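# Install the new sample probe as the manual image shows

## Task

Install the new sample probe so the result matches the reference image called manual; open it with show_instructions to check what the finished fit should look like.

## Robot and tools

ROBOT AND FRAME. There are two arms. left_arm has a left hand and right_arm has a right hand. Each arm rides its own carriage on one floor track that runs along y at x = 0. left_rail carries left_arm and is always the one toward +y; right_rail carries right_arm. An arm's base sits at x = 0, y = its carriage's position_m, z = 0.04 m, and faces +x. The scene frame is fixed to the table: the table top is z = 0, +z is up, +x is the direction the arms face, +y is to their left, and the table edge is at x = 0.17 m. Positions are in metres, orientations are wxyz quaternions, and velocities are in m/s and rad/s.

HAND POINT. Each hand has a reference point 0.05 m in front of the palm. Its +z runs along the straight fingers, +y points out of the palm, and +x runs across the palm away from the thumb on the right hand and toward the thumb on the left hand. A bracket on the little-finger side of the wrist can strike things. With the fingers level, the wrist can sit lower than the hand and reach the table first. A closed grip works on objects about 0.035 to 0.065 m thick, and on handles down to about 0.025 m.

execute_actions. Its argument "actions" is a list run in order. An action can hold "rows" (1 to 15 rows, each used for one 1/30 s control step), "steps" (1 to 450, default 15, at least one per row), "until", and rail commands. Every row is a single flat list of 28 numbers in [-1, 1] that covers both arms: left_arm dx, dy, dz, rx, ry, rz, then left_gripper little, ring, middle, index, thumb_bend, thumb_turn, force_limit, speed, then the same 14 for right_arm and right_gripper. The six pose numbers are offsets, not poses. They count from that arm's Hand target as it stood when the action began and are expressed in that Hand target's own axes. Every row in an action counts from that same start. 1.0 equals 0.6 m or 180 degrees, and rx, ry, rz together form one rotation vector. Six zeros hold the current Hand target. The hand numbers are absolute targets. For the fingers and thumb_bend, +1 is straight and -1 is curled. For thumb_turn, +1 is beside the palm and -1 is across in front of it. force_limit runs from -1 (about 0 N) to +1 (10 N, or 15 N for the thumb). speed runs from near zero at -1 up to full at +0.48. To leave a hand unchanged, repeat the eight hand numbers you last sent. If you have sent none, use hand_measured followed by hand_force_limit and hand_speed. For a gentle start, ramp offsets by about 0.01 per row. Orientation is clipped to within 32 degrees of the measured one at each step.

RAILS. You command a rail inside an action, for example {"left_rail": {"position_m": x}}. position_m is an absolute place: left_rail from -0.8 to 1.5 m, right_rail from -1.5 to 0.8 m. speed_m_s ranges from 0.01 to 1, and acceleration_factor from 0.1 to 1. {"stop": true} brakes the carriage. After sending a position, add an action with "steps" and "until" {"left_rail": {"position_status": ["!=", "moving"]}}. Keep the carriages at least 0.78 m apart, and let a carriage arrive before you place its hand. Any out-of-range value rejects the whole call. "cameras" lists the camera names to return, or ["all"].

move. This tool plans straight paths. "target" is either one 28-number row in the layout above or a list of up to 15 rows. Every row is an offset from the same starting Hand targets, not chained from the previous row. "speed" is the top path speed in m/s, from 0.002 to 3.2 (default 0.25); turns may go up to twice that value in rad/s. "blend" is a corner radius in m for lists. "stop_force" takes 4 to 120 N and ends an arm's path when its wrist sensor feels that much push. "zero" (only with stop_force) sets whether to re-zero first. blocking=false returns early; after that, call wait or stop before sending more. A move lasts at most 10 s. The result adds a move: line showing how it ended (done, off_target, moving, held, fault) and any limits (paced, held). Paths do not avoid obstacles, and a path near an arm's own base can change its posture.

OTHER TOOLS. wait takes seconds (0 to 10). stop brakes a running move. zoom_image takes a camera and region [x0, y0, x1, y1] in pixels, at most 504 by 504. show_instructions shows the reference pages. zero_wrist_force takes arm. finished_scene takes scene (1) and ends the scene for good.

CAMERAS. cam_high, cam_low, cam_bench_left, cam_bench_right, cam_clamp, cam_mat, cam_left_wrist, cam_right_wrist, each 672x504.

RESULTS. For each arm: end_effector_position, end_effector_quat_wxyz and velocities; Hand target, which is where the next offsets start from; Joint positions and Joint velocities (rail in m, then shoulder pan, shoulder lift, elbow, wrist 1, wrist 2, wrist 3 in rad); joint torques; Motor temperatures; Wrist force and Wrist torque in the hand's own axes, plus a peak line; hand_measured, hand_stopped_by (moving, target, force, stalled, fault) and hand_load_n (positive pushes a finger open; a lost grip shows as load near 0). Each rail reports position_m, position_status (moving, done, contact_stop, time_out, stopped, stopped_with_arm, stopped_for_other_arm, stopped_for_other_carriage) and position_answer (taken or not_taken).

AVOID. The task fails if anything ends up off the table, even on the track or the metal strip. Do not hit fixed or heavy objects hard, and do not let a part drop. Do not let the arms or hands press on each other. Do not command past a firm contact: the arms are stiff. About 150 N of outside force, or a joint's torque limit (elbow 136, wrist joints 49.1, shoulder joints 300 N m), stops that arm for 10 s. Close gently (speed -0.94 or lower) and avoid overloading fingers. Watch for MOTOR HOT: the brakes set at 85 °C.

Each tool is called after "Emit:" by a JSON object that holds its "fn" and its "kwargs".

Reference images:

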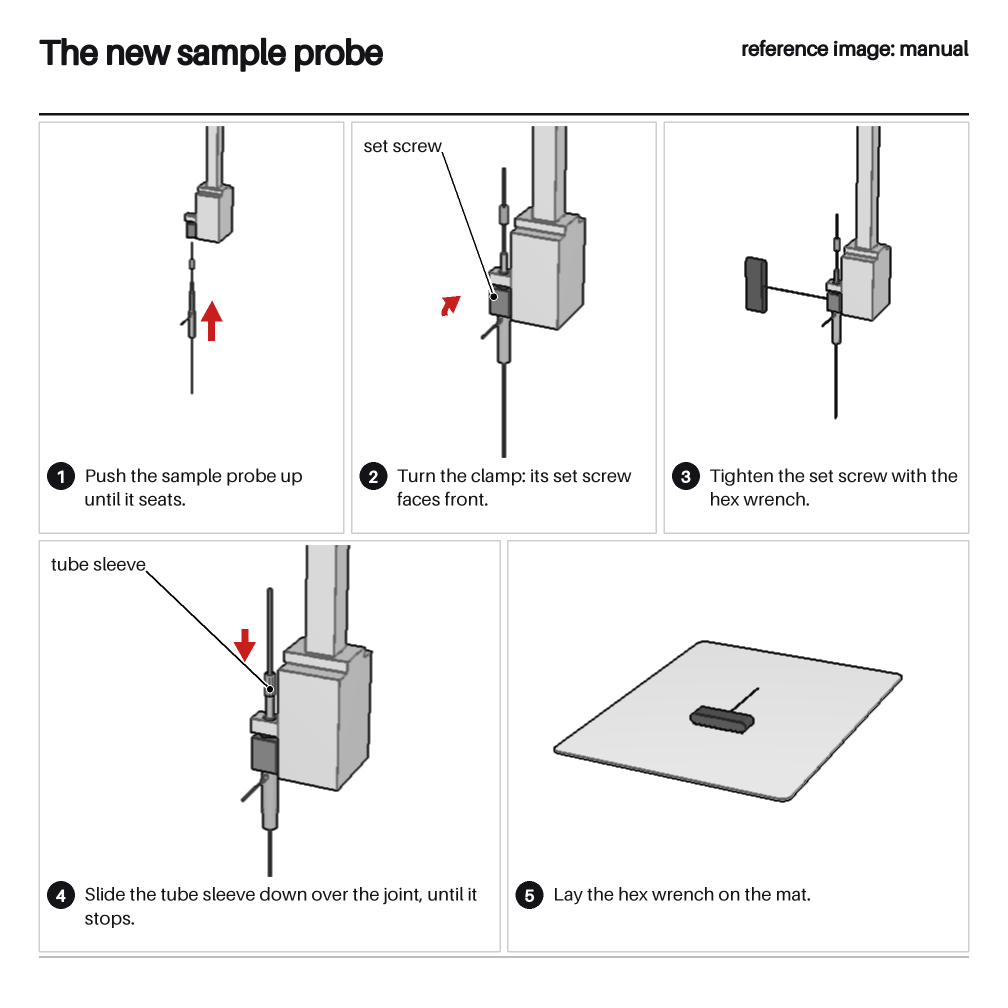

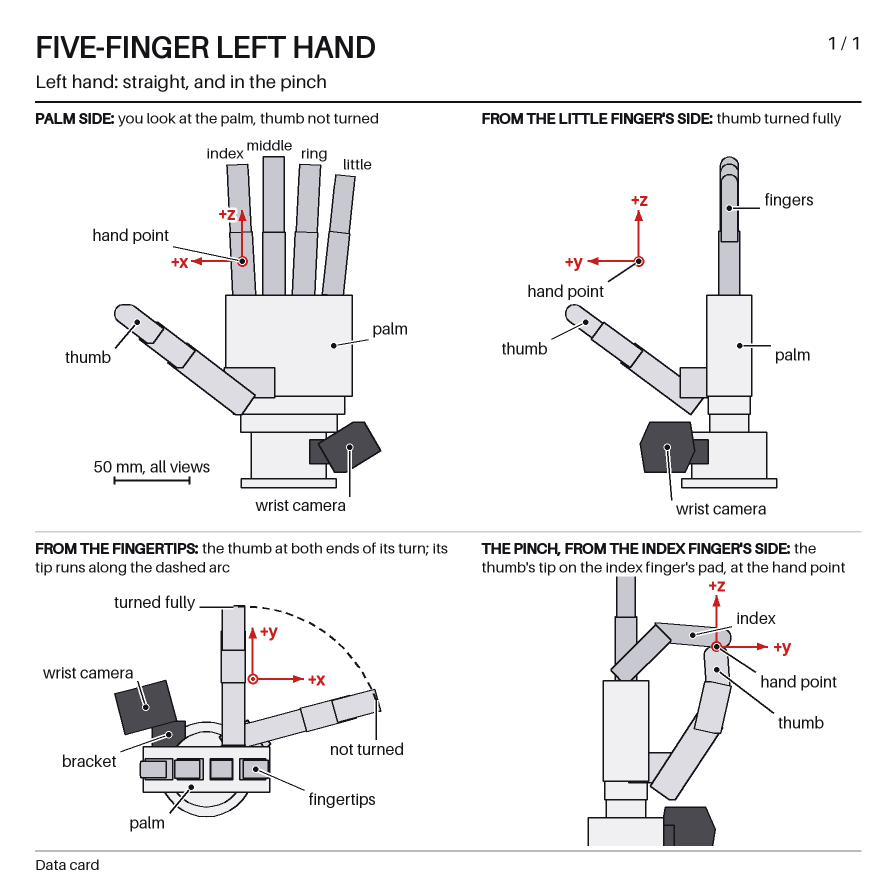

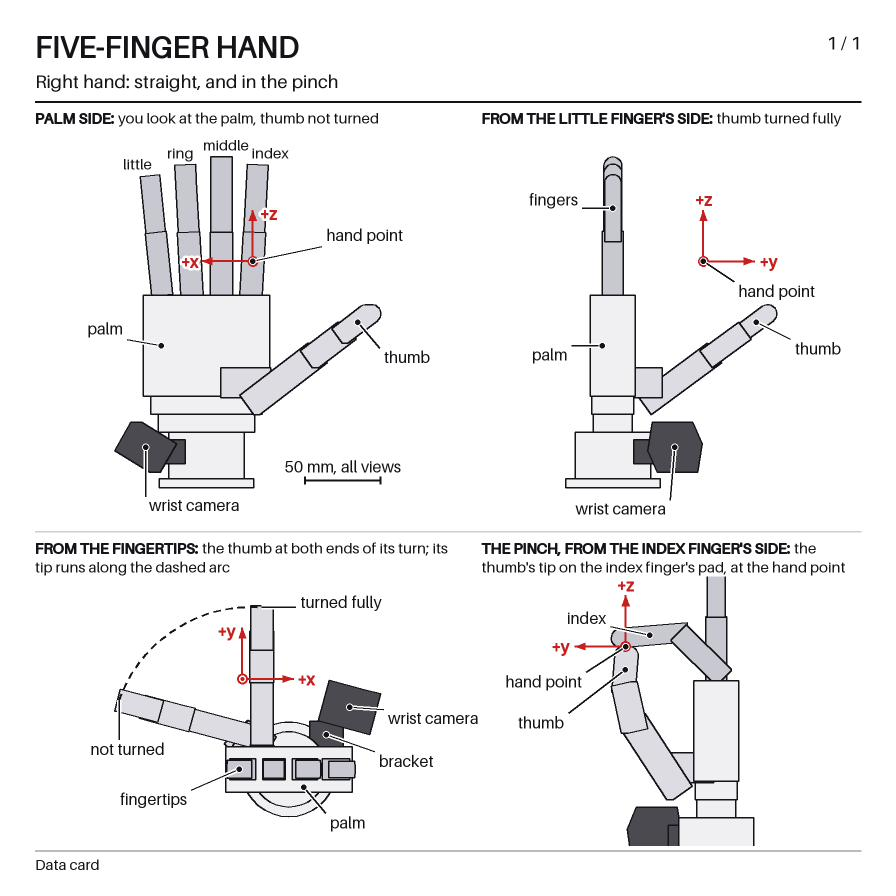

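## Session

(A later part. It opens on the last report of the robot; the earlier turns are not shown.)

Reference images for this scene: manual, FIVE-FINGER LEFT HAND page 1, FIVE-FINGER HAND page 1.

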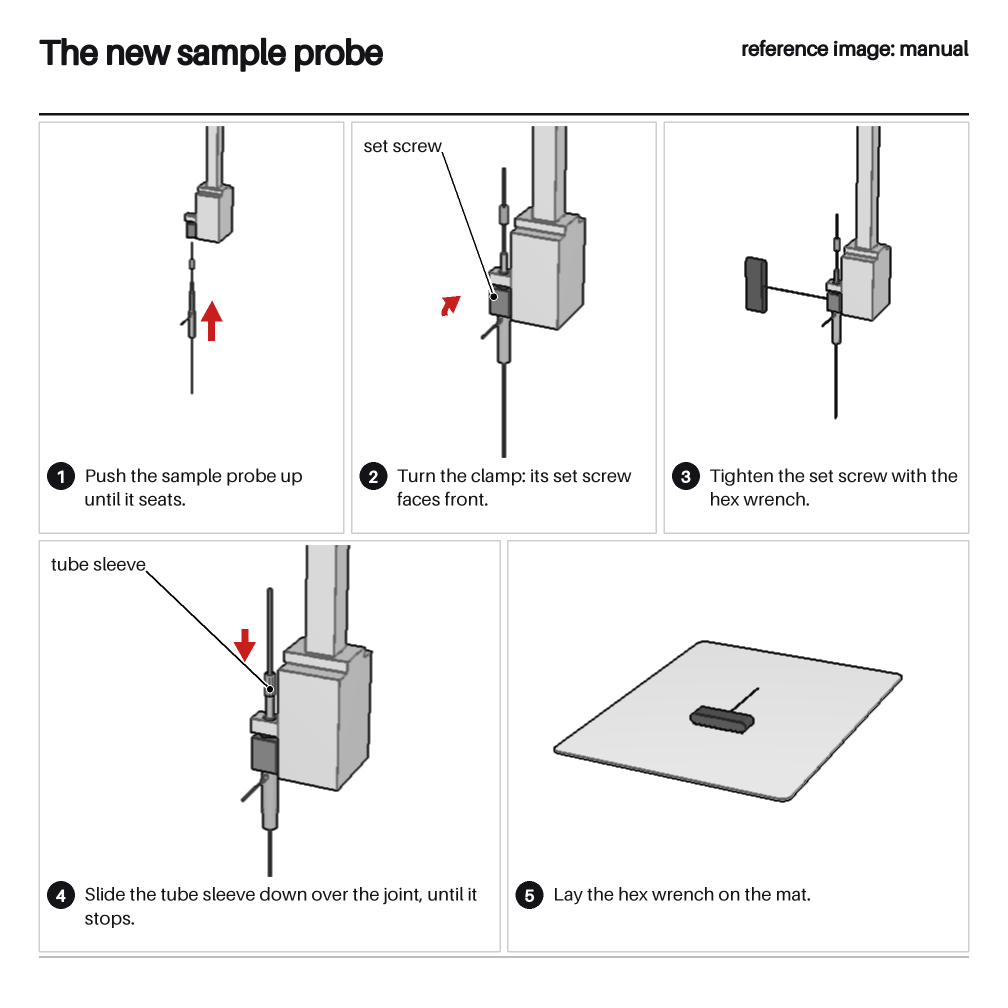

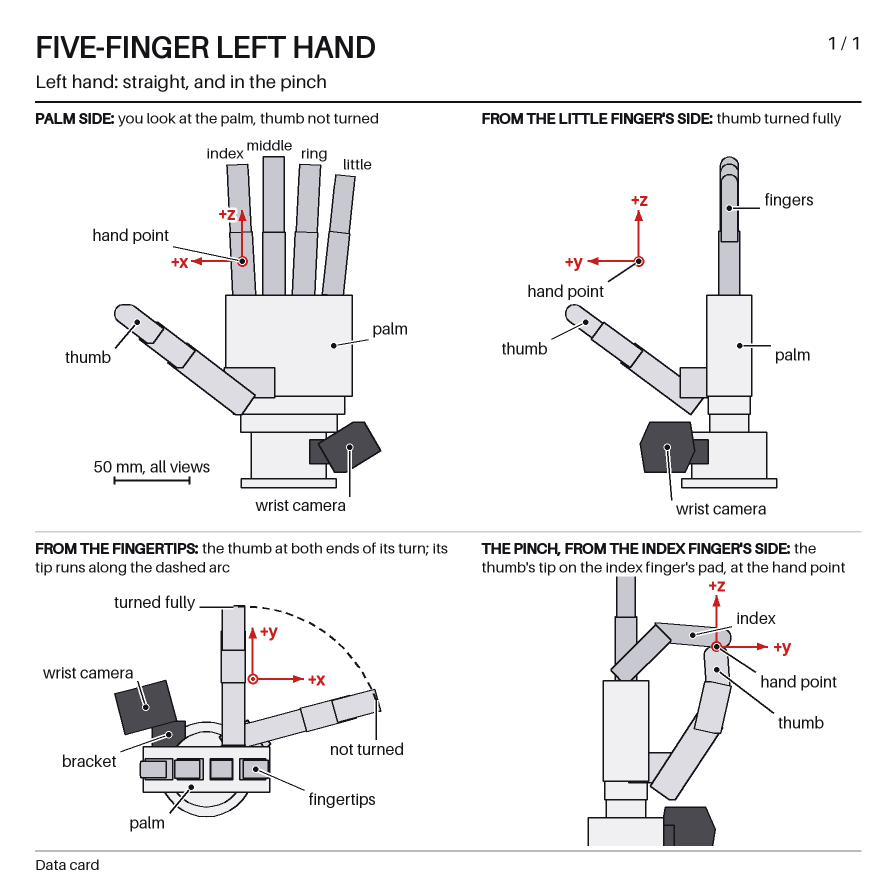

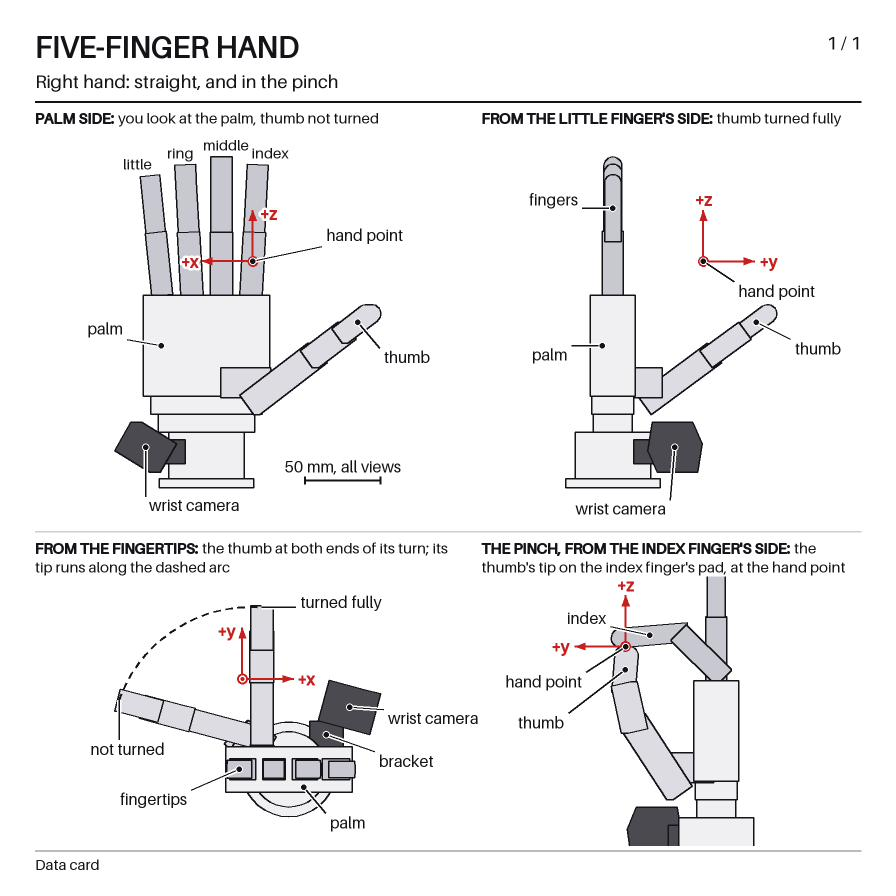

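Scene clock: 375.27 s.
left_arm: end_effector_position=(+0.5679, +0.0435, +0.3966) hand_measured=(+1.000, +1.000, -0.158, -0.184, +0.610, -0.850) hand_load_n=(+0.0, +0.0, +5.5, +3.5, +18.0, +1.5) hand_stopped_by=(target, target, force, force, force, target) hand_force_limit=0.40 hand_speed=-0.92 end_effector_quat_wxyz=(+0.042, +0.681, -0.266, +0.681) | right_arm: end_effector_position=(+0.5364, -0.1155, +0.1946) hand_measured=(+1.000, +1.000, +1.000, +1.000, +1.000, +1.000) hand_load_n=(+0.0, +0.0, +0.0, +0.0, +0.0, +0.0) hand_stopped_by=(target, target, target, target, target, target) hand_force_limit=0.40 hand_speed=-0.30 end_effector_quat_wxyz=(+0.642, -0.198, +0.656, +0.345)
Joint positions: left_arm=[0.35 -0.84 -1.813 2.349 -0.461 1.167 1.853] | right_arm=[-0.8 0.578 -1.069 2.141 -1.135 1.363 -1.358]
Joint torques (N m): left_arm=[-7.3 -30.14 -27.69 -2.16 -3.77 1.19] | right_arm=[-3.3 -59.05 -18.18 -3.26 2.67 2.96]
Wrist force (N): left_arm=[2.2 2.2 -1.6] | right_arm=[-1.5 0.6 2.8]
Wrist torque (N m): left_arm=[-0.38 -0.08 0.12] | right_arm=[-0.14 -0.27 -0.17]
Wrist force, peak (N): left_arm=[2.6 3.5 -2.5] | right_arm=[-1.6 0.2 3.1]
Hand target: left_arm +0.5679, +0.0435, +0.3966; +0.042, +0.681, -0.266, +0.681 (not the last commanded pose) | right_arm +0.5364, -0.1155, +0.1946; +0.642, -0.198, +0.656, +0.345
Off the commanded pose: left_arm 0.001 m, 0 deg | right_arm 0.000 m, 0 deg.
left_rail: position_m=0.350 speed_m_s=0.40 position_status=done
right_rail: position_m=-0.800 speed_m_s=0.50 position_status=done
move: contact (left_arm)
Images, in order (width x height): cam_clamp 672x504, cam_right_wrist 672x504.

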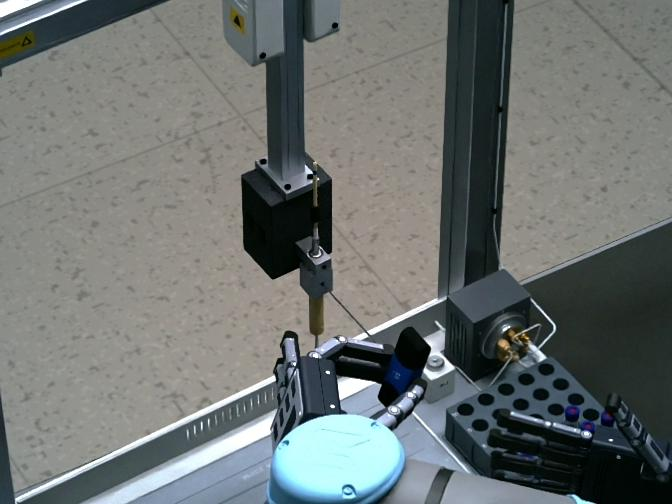

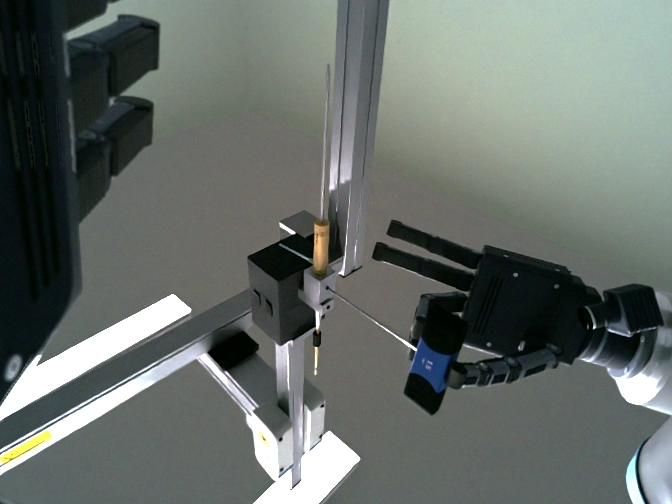

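Emit:
{"fn": "move", "kwargs": {"target": [0.00065,-0.00027,-0.00192,0,0,0,1,1,-0.6,-0.6,0.25,-0.85,0.4,-0.92,0,0,0,0,0,0,1,1,1,1,1,1,0.4,-0.3], "speed": 0.01}}

Emit:
{"fn": "move", "kwargs": {"target": [-0.00066,-0.00331,0.00575,0,0,0,1,1,-0.6,-0.6,0.25,-0.85,0.4,-0.92,0,0,0,0,0,0,1,1,1,1,1,1,0.4,-0.3], "speed": 0.005, "stop_force": 4, "cameras": ["cam_clamp","cam_right_wrist"]}}

Emit:
{"fn": "zoom_image", "kwargs": {"camera": "cam_clamp", "region": [314, 276, 332, 294]}}

Emit:
{"fn": "zoom_image", "kwargs": {"camera": "cam_right_wrist", "region": [318, 278, 338, 298]}}

Scene clock: 377.07 s.
left_arm: end_effector_position=(+0.5669, +0.0440, +0.3971) hand_measured=(+1.000, +1.000, -0.158, -0.184, +0.610, -0.850) hand_load_n=(+0.0, +0.0, +7.5, +5.5, +16.0, +2.0) hand_stopped_by=(target, target, force, force, force, target) hand_force_limit=0.40 hand_speed=-0.92 end_effector_quat_wxyz=(+0.042, +0.681, -0.266, +0.681) | right_arm: end_effector_position=(+0.5364, -0.1155, +0.1946) hand_measured=(+1.000, +1.000, +1.000, +1.000, +1.000, +1.000) hand_load_n=(+0.0, +0.0, +0.5, +0.0, +0.0, +0.0) hand_stopped_by=(target, target, target, target, target, target) hand_force_limit=0.40 hand_speed=-0.30 end_effector_quat_wxyz=(+0.642, -0.198, +0.656, +0.345)
Joint positions: left_arm=[0.35 -0.841 -1.816 2.35 -0.459 1.166 1.853] | right_arm=[-0.8 0.578 -1.069 2.141 -1.135 1.363 -1.358]
Joint torques (N m): left_arm=[-10.63 -29.06 -27.15 0.64 -2.99 -2.24] | right_arm=[-3.51 -58.46 -18.65 -3.07 2.71 3.11]
Wrist force (N): left_arm=[2.0 -0.1 2.6] | right_arm=[-1.6 -0.1 2.9]
Wrist torque (N m): left_arm=[-0.21 -0.05 0.12] | right_arm=[-0.25 -0.26 -0.19]
Wrist force, peak (N): left_arm=[2.7 2.7 -1.5] | right_arm=[-1.8 0.5 3.1]
Hand target: left_arm +0.5669, +0.0440, +0.3971; +0.042, +0.681, -0.266, +0.681 | right_arm +0.5364, -0.1155, +0.1946; +0.642, -0.198, +0.656, +0.345
Off the commanded pose: left_arm 0.000 m, 0 deg | right_arm 0.000 m, 0 deg.
left_rail: position_m=0.350 speed_m_s=0.40 position_status=done
right_rail: position_m=-0.800 speed_m_s=0.50 position_status=done
move: done

Scene clock: 378.37 s.
left_arm: end_effector_position=(+0.5680, +0.0441, +0.3971) hand_measured=(+1.000, +1.000, -0.158, -0.184, +0.610, -0.850) hand_load_n=(+0.0, +0.0, +5.5, +3.5, +18.0, +1.5) hand_stopped_by=(target, target, force, force, force, target) hand_force_limit=0.40 hand_speed=-0.92 end_effector_quat_wxyz=(+0.042, +0.681, -0.266, +0.681) | right_arm: end_effector_position=(+0.5364, -0.1155, +0.1946) hand_measured=(+1.000, +1.000, +1.000, +1.000, +1.000, +1.000) hand_load_n=(+0.0, +0.0, +0.0, +0.0, +0.0, +0.0) hand_stopped_by=(target, target, target, target, target, target) hand_force_limit=0.40 hand_speed=-0.30 end_effector_quat_wxyz=(+0.642, -0.198, +0.656, +0.345)
Joint positions: left_arm=[0.35 -0.838 -1.814 2.349 -0.46 1.168 1.853] | right_arm=[-0.8 0.578 -1.069 2.141 -1.135 1.363 -1.358]
Joint torques (N m): left_arm=[-8.42 -30.59 -28.98 0.27 -3.62 -2.26] | right_arm=[-2.38 -57 -18.05 -2.98 2.74 3.11]
Wrist force (N): left_arm=[2.6 2.6 -1.3] | right_arm=[-1.6 0.4 2.8]
Wrist torque (N m): left_arm=[-0.31 -0.06 0.11] | right_arm=[-0.18 -0.27 -0.17]
Wrist force, peak (N): left_arm=[3.1 3.7 -3.3] | right_arm=[-1.6 0.4 3.2]
Hand target: left_arm +0.5680, +0.0441, +0.3971; +0.042, +0.681, -0.266, +0.681 (not the last commanded pose) | right_arm +0.5364, -0.1155, +0.1946; +0.642, -0.198, +0.656, +0.345
Off the commanded pose: left_arm 0.003 m, 0 deg | right_arm 0.000 m, 0 deg.
left_rail: position_m=0.350 speed_m_s=0.40 position_status=done
right_rail: position_m=-0.800 speed_m_s=0.50 position_status=done
move: contact (left_arm)
Images, in order (width x height): cam_clamp 672x504, cam_right_wrist 672x504.

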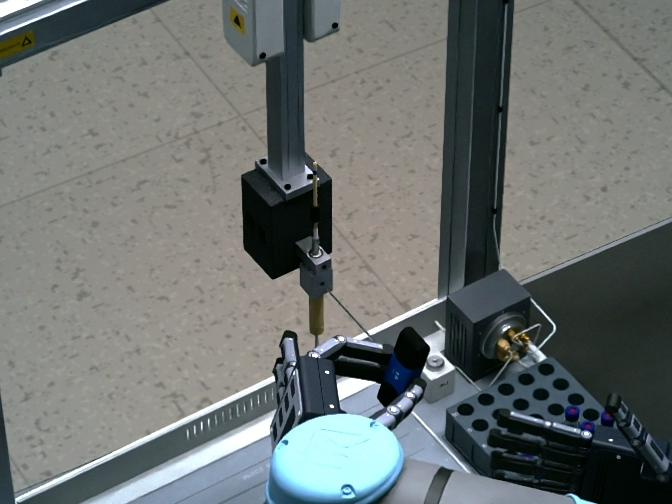

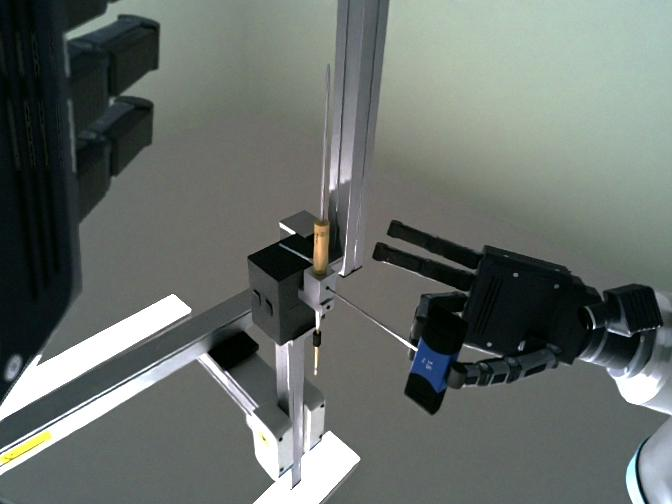

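Scaled by 28.000 from the camera's 672x504 image, which has a finer 960x720 frame.

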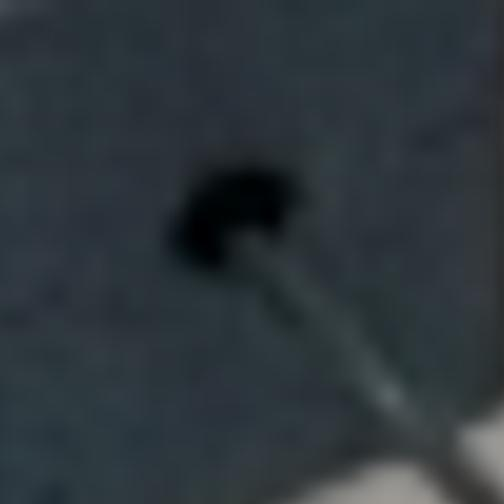

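Scaled by 25.200 from the camera's 672x504 image, which has a finer 960x720 frame.

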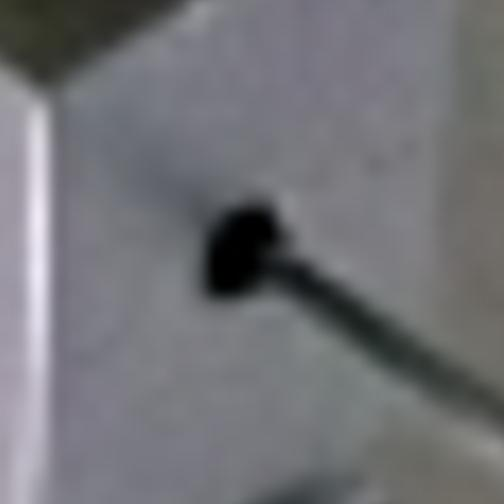

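Emit:
{"fn": "move", "kwargs": {"target": [0.00901,0.00573,0.00086,-0.0075,-0.08233,0.14467,1,1,-0.6,-0.6,0.25,-0.85,0.4,-0.92,0,0,0,0,0,0,1,1,1,1,1,1,0.4,-0.3], "speed": 0.15, "cameras": ["cam_clamp","cam_right_wrist"]}}

Emit:
{"fn": "zoom_image", "kwargs": {"camera": "cam_clamp", "region": [314, 276, 332, 294]}}

Emit:
{"fn": "zoom_image", "kwargs": {"camera": "cam_right_wrist", "region": [318, 278, 338, 298]}}

Emit:
{"fn": "zoom_image", "kwargs": {"camera": "cam_clamp", "region": [300, 230, 420, 350]}}

Emit:
{"fn": "zoom_image", "kwargs": {"camera": "cam_right_wrist", "region": [290, 250, 430, 390]}}

Scene clock: 382.23 s.
left_arm: end_effector_position=(+0.5667, +0.0393, +0.4012) hand_measured=(+1.000, +1.000, -0.158, -0.184, +0.610, -0.850) hand_load_n=(+0.0, +0.0, +7.5, +5.0, +16.0, +2.0) hand_stopped_by=(target, target, force, force, force, target) hand_force_limit=0.40 hand_speed=-0.92 end_effector_quat_wxyz=(-0.138, +0.684, -0.424, +0.577) | right_arm: end_effector_position=(+0.5364, -0.1155, +0.1946) hand_measured=(+1.000, +1.000, +1.000, +1.000, +1.000, +1.000) hand_load_n=(+0.0, +0.0, +0.0, +0.0, +0.0, +0.0) hand_stopped_by=(target, target, target, target, target, target) hand_force_limit=0.40 hand_speed=-0.30 end_effector_quat_wxyz=(+0.642, -0.198, +0.656, +0.345)
Joint positions: left_arm=[0.35 -0.918 -1.806 2.171 -0.007 1.002 2.161] | right_arm=[-0.8 0.578 -1.069 2.141 -1.135 1.363 -1.358]
Joint torques (N m): left_arm=[-10.24 -5.69 -45.12 2.07 -3.64 3.88] | right_arm=[-2.8 -56.05 -18.47 -2.9 2.74 3.03]
Wrist force (N): left_arm=[1.2 -1.0 2.7] | right_arm=[-1.2 0.4 2.7]
Wrist torque (N m): left_arm=[-0.20 -0.03 -0.02] | right_arm=[-0.17 -0.31 -0.16]
Wrist force, peak (N): left_arm=[2.7 2.8 -1.3] | right_arm=[-1.3 0.6 3.3]
Hand target: left_arm +0.5667, +0.0393, +0.4012; -0.138, +0.684, -0.424, +0.577 | right_arm +0.5364, -0.1155, +0.1946; +0.642, -0.198, +0.656, +0.345
Off the commanded pose: left_arm 0.000 m, 0 deg | right_arm 0.000 m, 0 deg.
left_rail: position_m=0.350 speed_m_s=0.40 position_status=done
right_rail: position_m=-0.800 speed_m_s=0.50 position_status=done
move: done
Images, in order (width x height): cam_clamp 672x504, cam_right_wrist 672x504.

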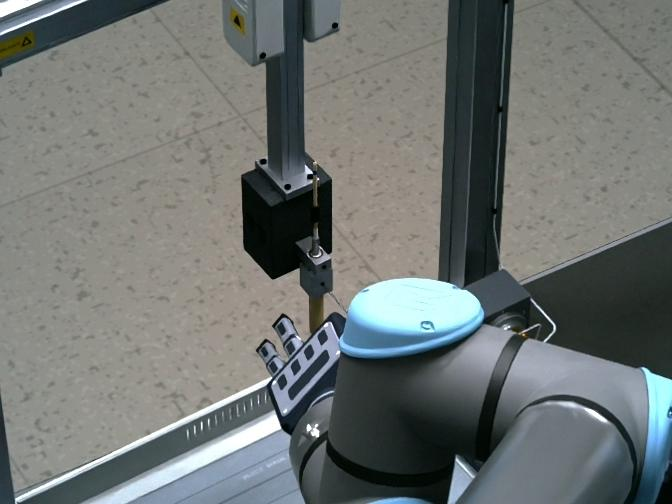

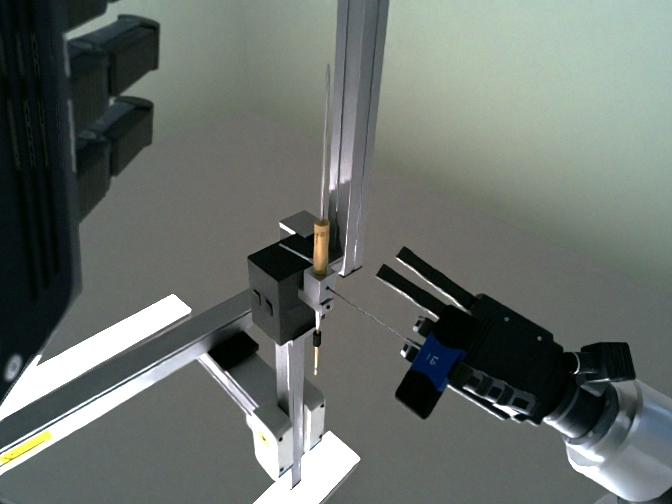

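Scaled by 28.000 from the camera's 672x504 image, which has a finer 960x720 frame.

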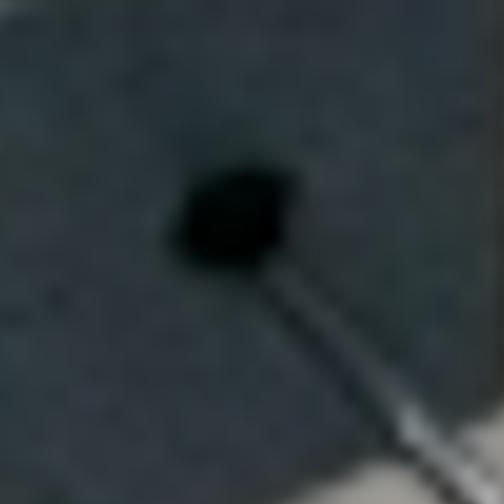

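Scaled by 25.200 from the camera's 672x504 image, which has a finer 960x720 frame.

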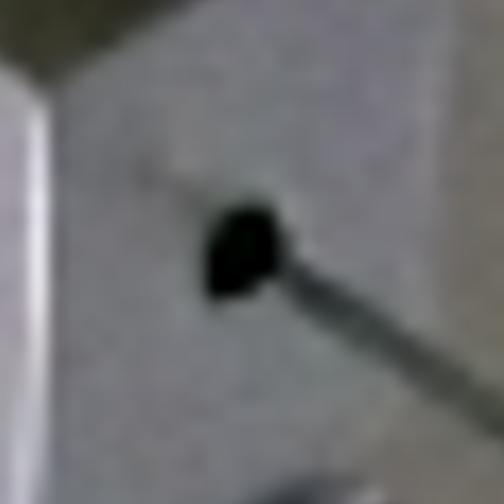

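Scaled by 4.200 from the camera's 672x504 image, which has a finer 960x720 frame.

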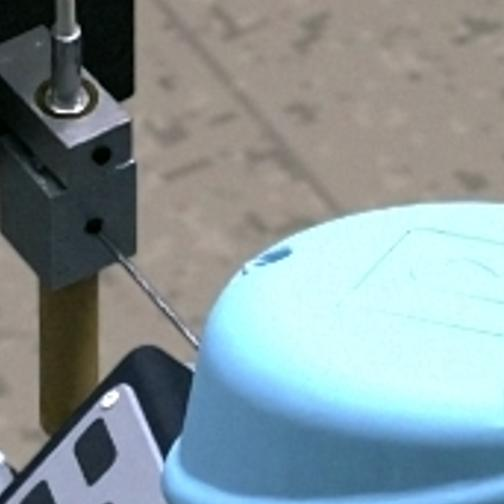

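Scaled by 3.600 from the camera's 672x504 image, which has a finer 960x720 frame.

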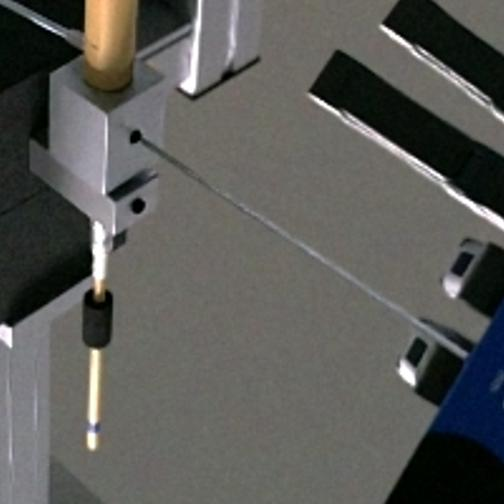

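Emit:
{"fn": "move", "kwargs": {"target": [-0.00016,-0.00309,0.00588,0,0,0,1,1,-0.6,-0.6,0.25,-0.85,0.4,-0.92,0,0,0,0,0,0,1,1,1,1,1,1,0.4,-0.3], "speed": 0.005, "stop_force": 4, "cameras": ["cam_clamp","cam_right_wrist"]}}

Emit:
{"fn": "zoom_image", "kwargs": {"camera": "cam_clamp", "region": [314, 276, 332, 294]}}

Emit:
{"fn": "zoom_image", "kwargs": {"camera": "cam_right_wrist", "region": [318, 278, 338, 298]}}

Scene clock: 385.90 s.
left_arm: end_effector_position=(+0.5687, +0.0393, +0.4013) hand_measured=(+1.000, +1.000, -0.158, -0.184, +0.610, -0.850) hand_load_n=(-0.5, -0.5, +5.5, +4.0, +17.5, +1.5) hand_stopped_by=(target, target, force, force, force, target) hand_force_limit=0.40 hand_speed=-0.92 end_effector_quat_wxyz=(-0.138, +0.684, -0.424, +0.577) | right_arm: end_effector_position=(+0.5364, -0.1155, +0.1946) hand_measured=(+1.000, +1.000, +1.000, +1.000, +1.000, +1.000) hand_load_n=(+0.0, +0.0, +0.0, +0.0, +0.0, -0.5) hand_stopped_by=(target, target, target, target, target, target) hand_force_limit=0.40 hand_speed=-0.30 end_effector_quat_wxyz=(+0.642, -0.198, +0.656, +0.345)
Joint positions: left_arm=[0.35 -0.914 -1.802 2.168 -0.008 1.006 2.163] | right_arm=[-0.8 0.578 -1.069 2.141 -1.135 1.363 -1.358]
Joint torques (N m): left_arm=[-11.25 -31.36 -30.72 1.45 -3.81 -2.71] | right_arm=[-3.12 -55.52 -18.53 -2.76 2.67 3.1]
Wrist force (N): left_arm=[1.4 1.6 -0.7] | right_arm=[-1.1 0.4 3.1]
Wrist torque (N m): left_arm=[-0.25 -0.04 -0.04] | right_arm=[-0.20 -0.34 -0.15]
Wrist force, peak (N): left_arm=[1.4 2.7 -3.4] | right_arm=[-1.4 0.4 3.6]
Hand target: left_arm +0.5687, +0.0393, +0.4013; -0.138, +0.684, -0.424, +0.577 (not the last commanded pose) | right_arm +0.5364, -0.1155, +0.1946; +0.642, -0.198, +0.656, +0.345
Off the commanded pose: left_arm 0.002 m, 0 deg | right_arm 0.000 m, 0 deg.
left_rail: position_m=0.350 speed_m_s=0.40 position_status=done
right_rail: position_m=-0.800 speed_m_s=0.50 position_status=done
move: contact (left_arm)
Images, in order (width x height): cam_clamp 672x504, cam_right_wrist 672x504.

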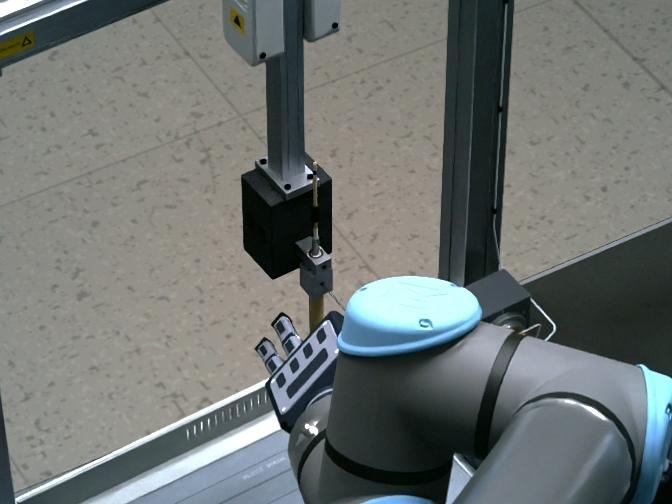

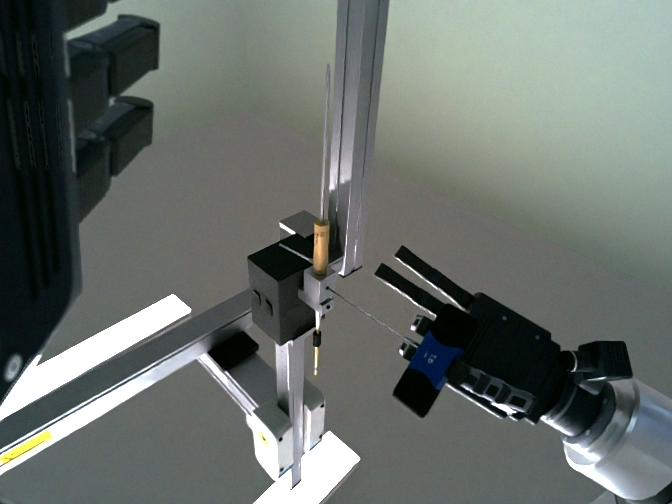

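Scaled by 28.000 from the camera's 672x504 image, which has a finer 960x720 frame.

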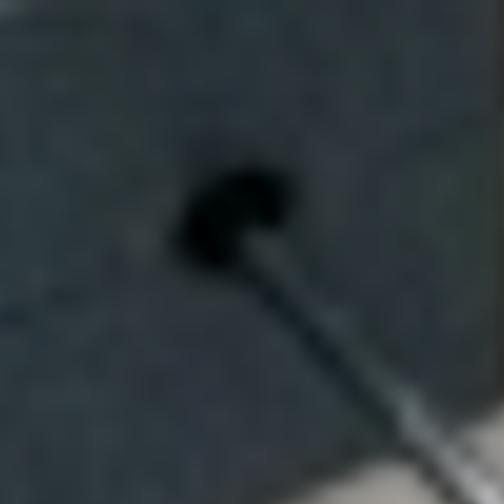

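Scaled by 25.200 from the camera's 672x504 image, which has a finer 960x720 frame.

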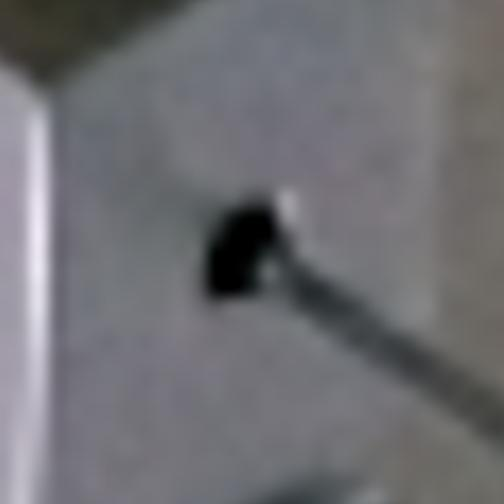

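Emit:
{"fn": "zoom_image", "kwargs": {"camera": "cam_right_wrist", "region": [325, 283, 385, 343]}}

Emit:
{"fn": "zoom_image", "kwargs": {"camera": "cam_right_wrist", "region": [370, 305, 430, 365]}}

Emit:
{"fn": "zoom_image", "kwargs": {"camera": "cam_clamp", "region": [315, 275, 355, 315]}}

Emit:
{"fn": "zoom_image", "kwargs": {"camera": "cam_left_wrist", "region": [200, 0, 600, 300]}}

Scaled by 8.400 from the camera's 672x504 image, which has a finer 960x720 frame.

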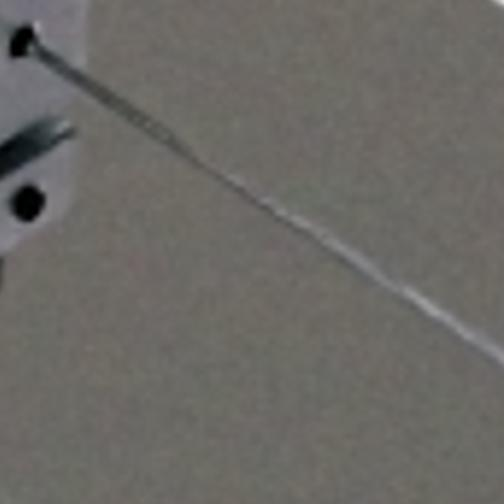

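Scaled by 8.400 from the camera's 672x504 image, which has a finer 960x720 frame.

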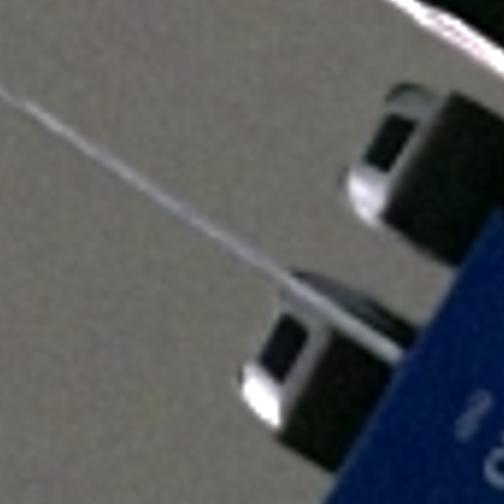

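Scaled by 12.600 from the camera's 672x504 image, which has a finer 960x720 frame.

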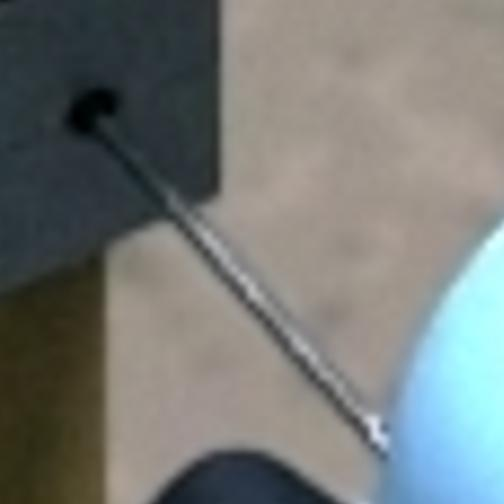

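This scene's latest camera images include none from cam_left_wrist. They are from: cam_clamp, cam_right_wrist. cam_left_wrist's image comes with the result of a call that names it in "cameras".

Emit:
{"fn": "zoom_image", "kwargs": {"camera": "cam_clamp", "region": [292, 235, 342, 285]}}

Emit:
{"fn": "zoom_image", "kwargs": {"camera": "cam_clamp", "region": [292, 255, 342, 305]}}

Emit:
{"fn": "zoom_image", "kwargs": {"camera": "cam_right_wrist", "region": [290, 255, 340, 305]}}

Scaled by 10.080 from the camera's 672x504 image, which has a finer 960x720 frame.

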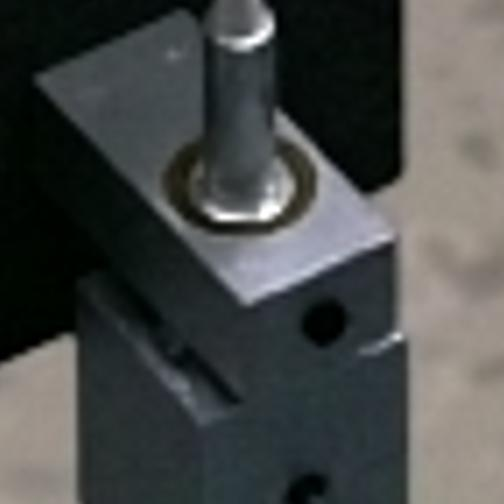

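Scaled by 10.080 from the camera's 672x504 image, which has a finer 960x720 frame.

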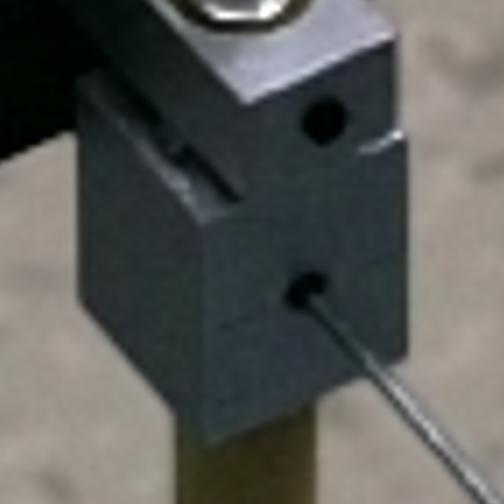

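Scaled by 10.080 from the camera's 672x504 image, which has a finer 960x720 frame.

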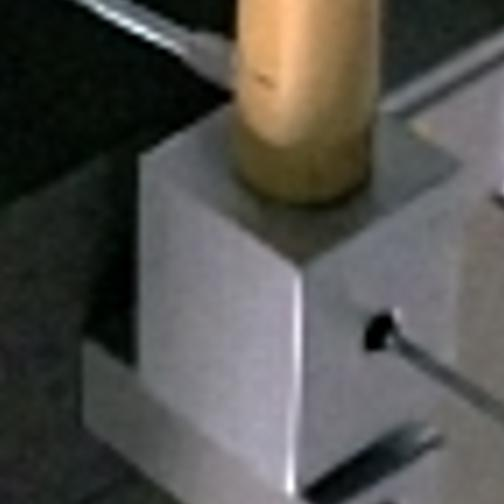

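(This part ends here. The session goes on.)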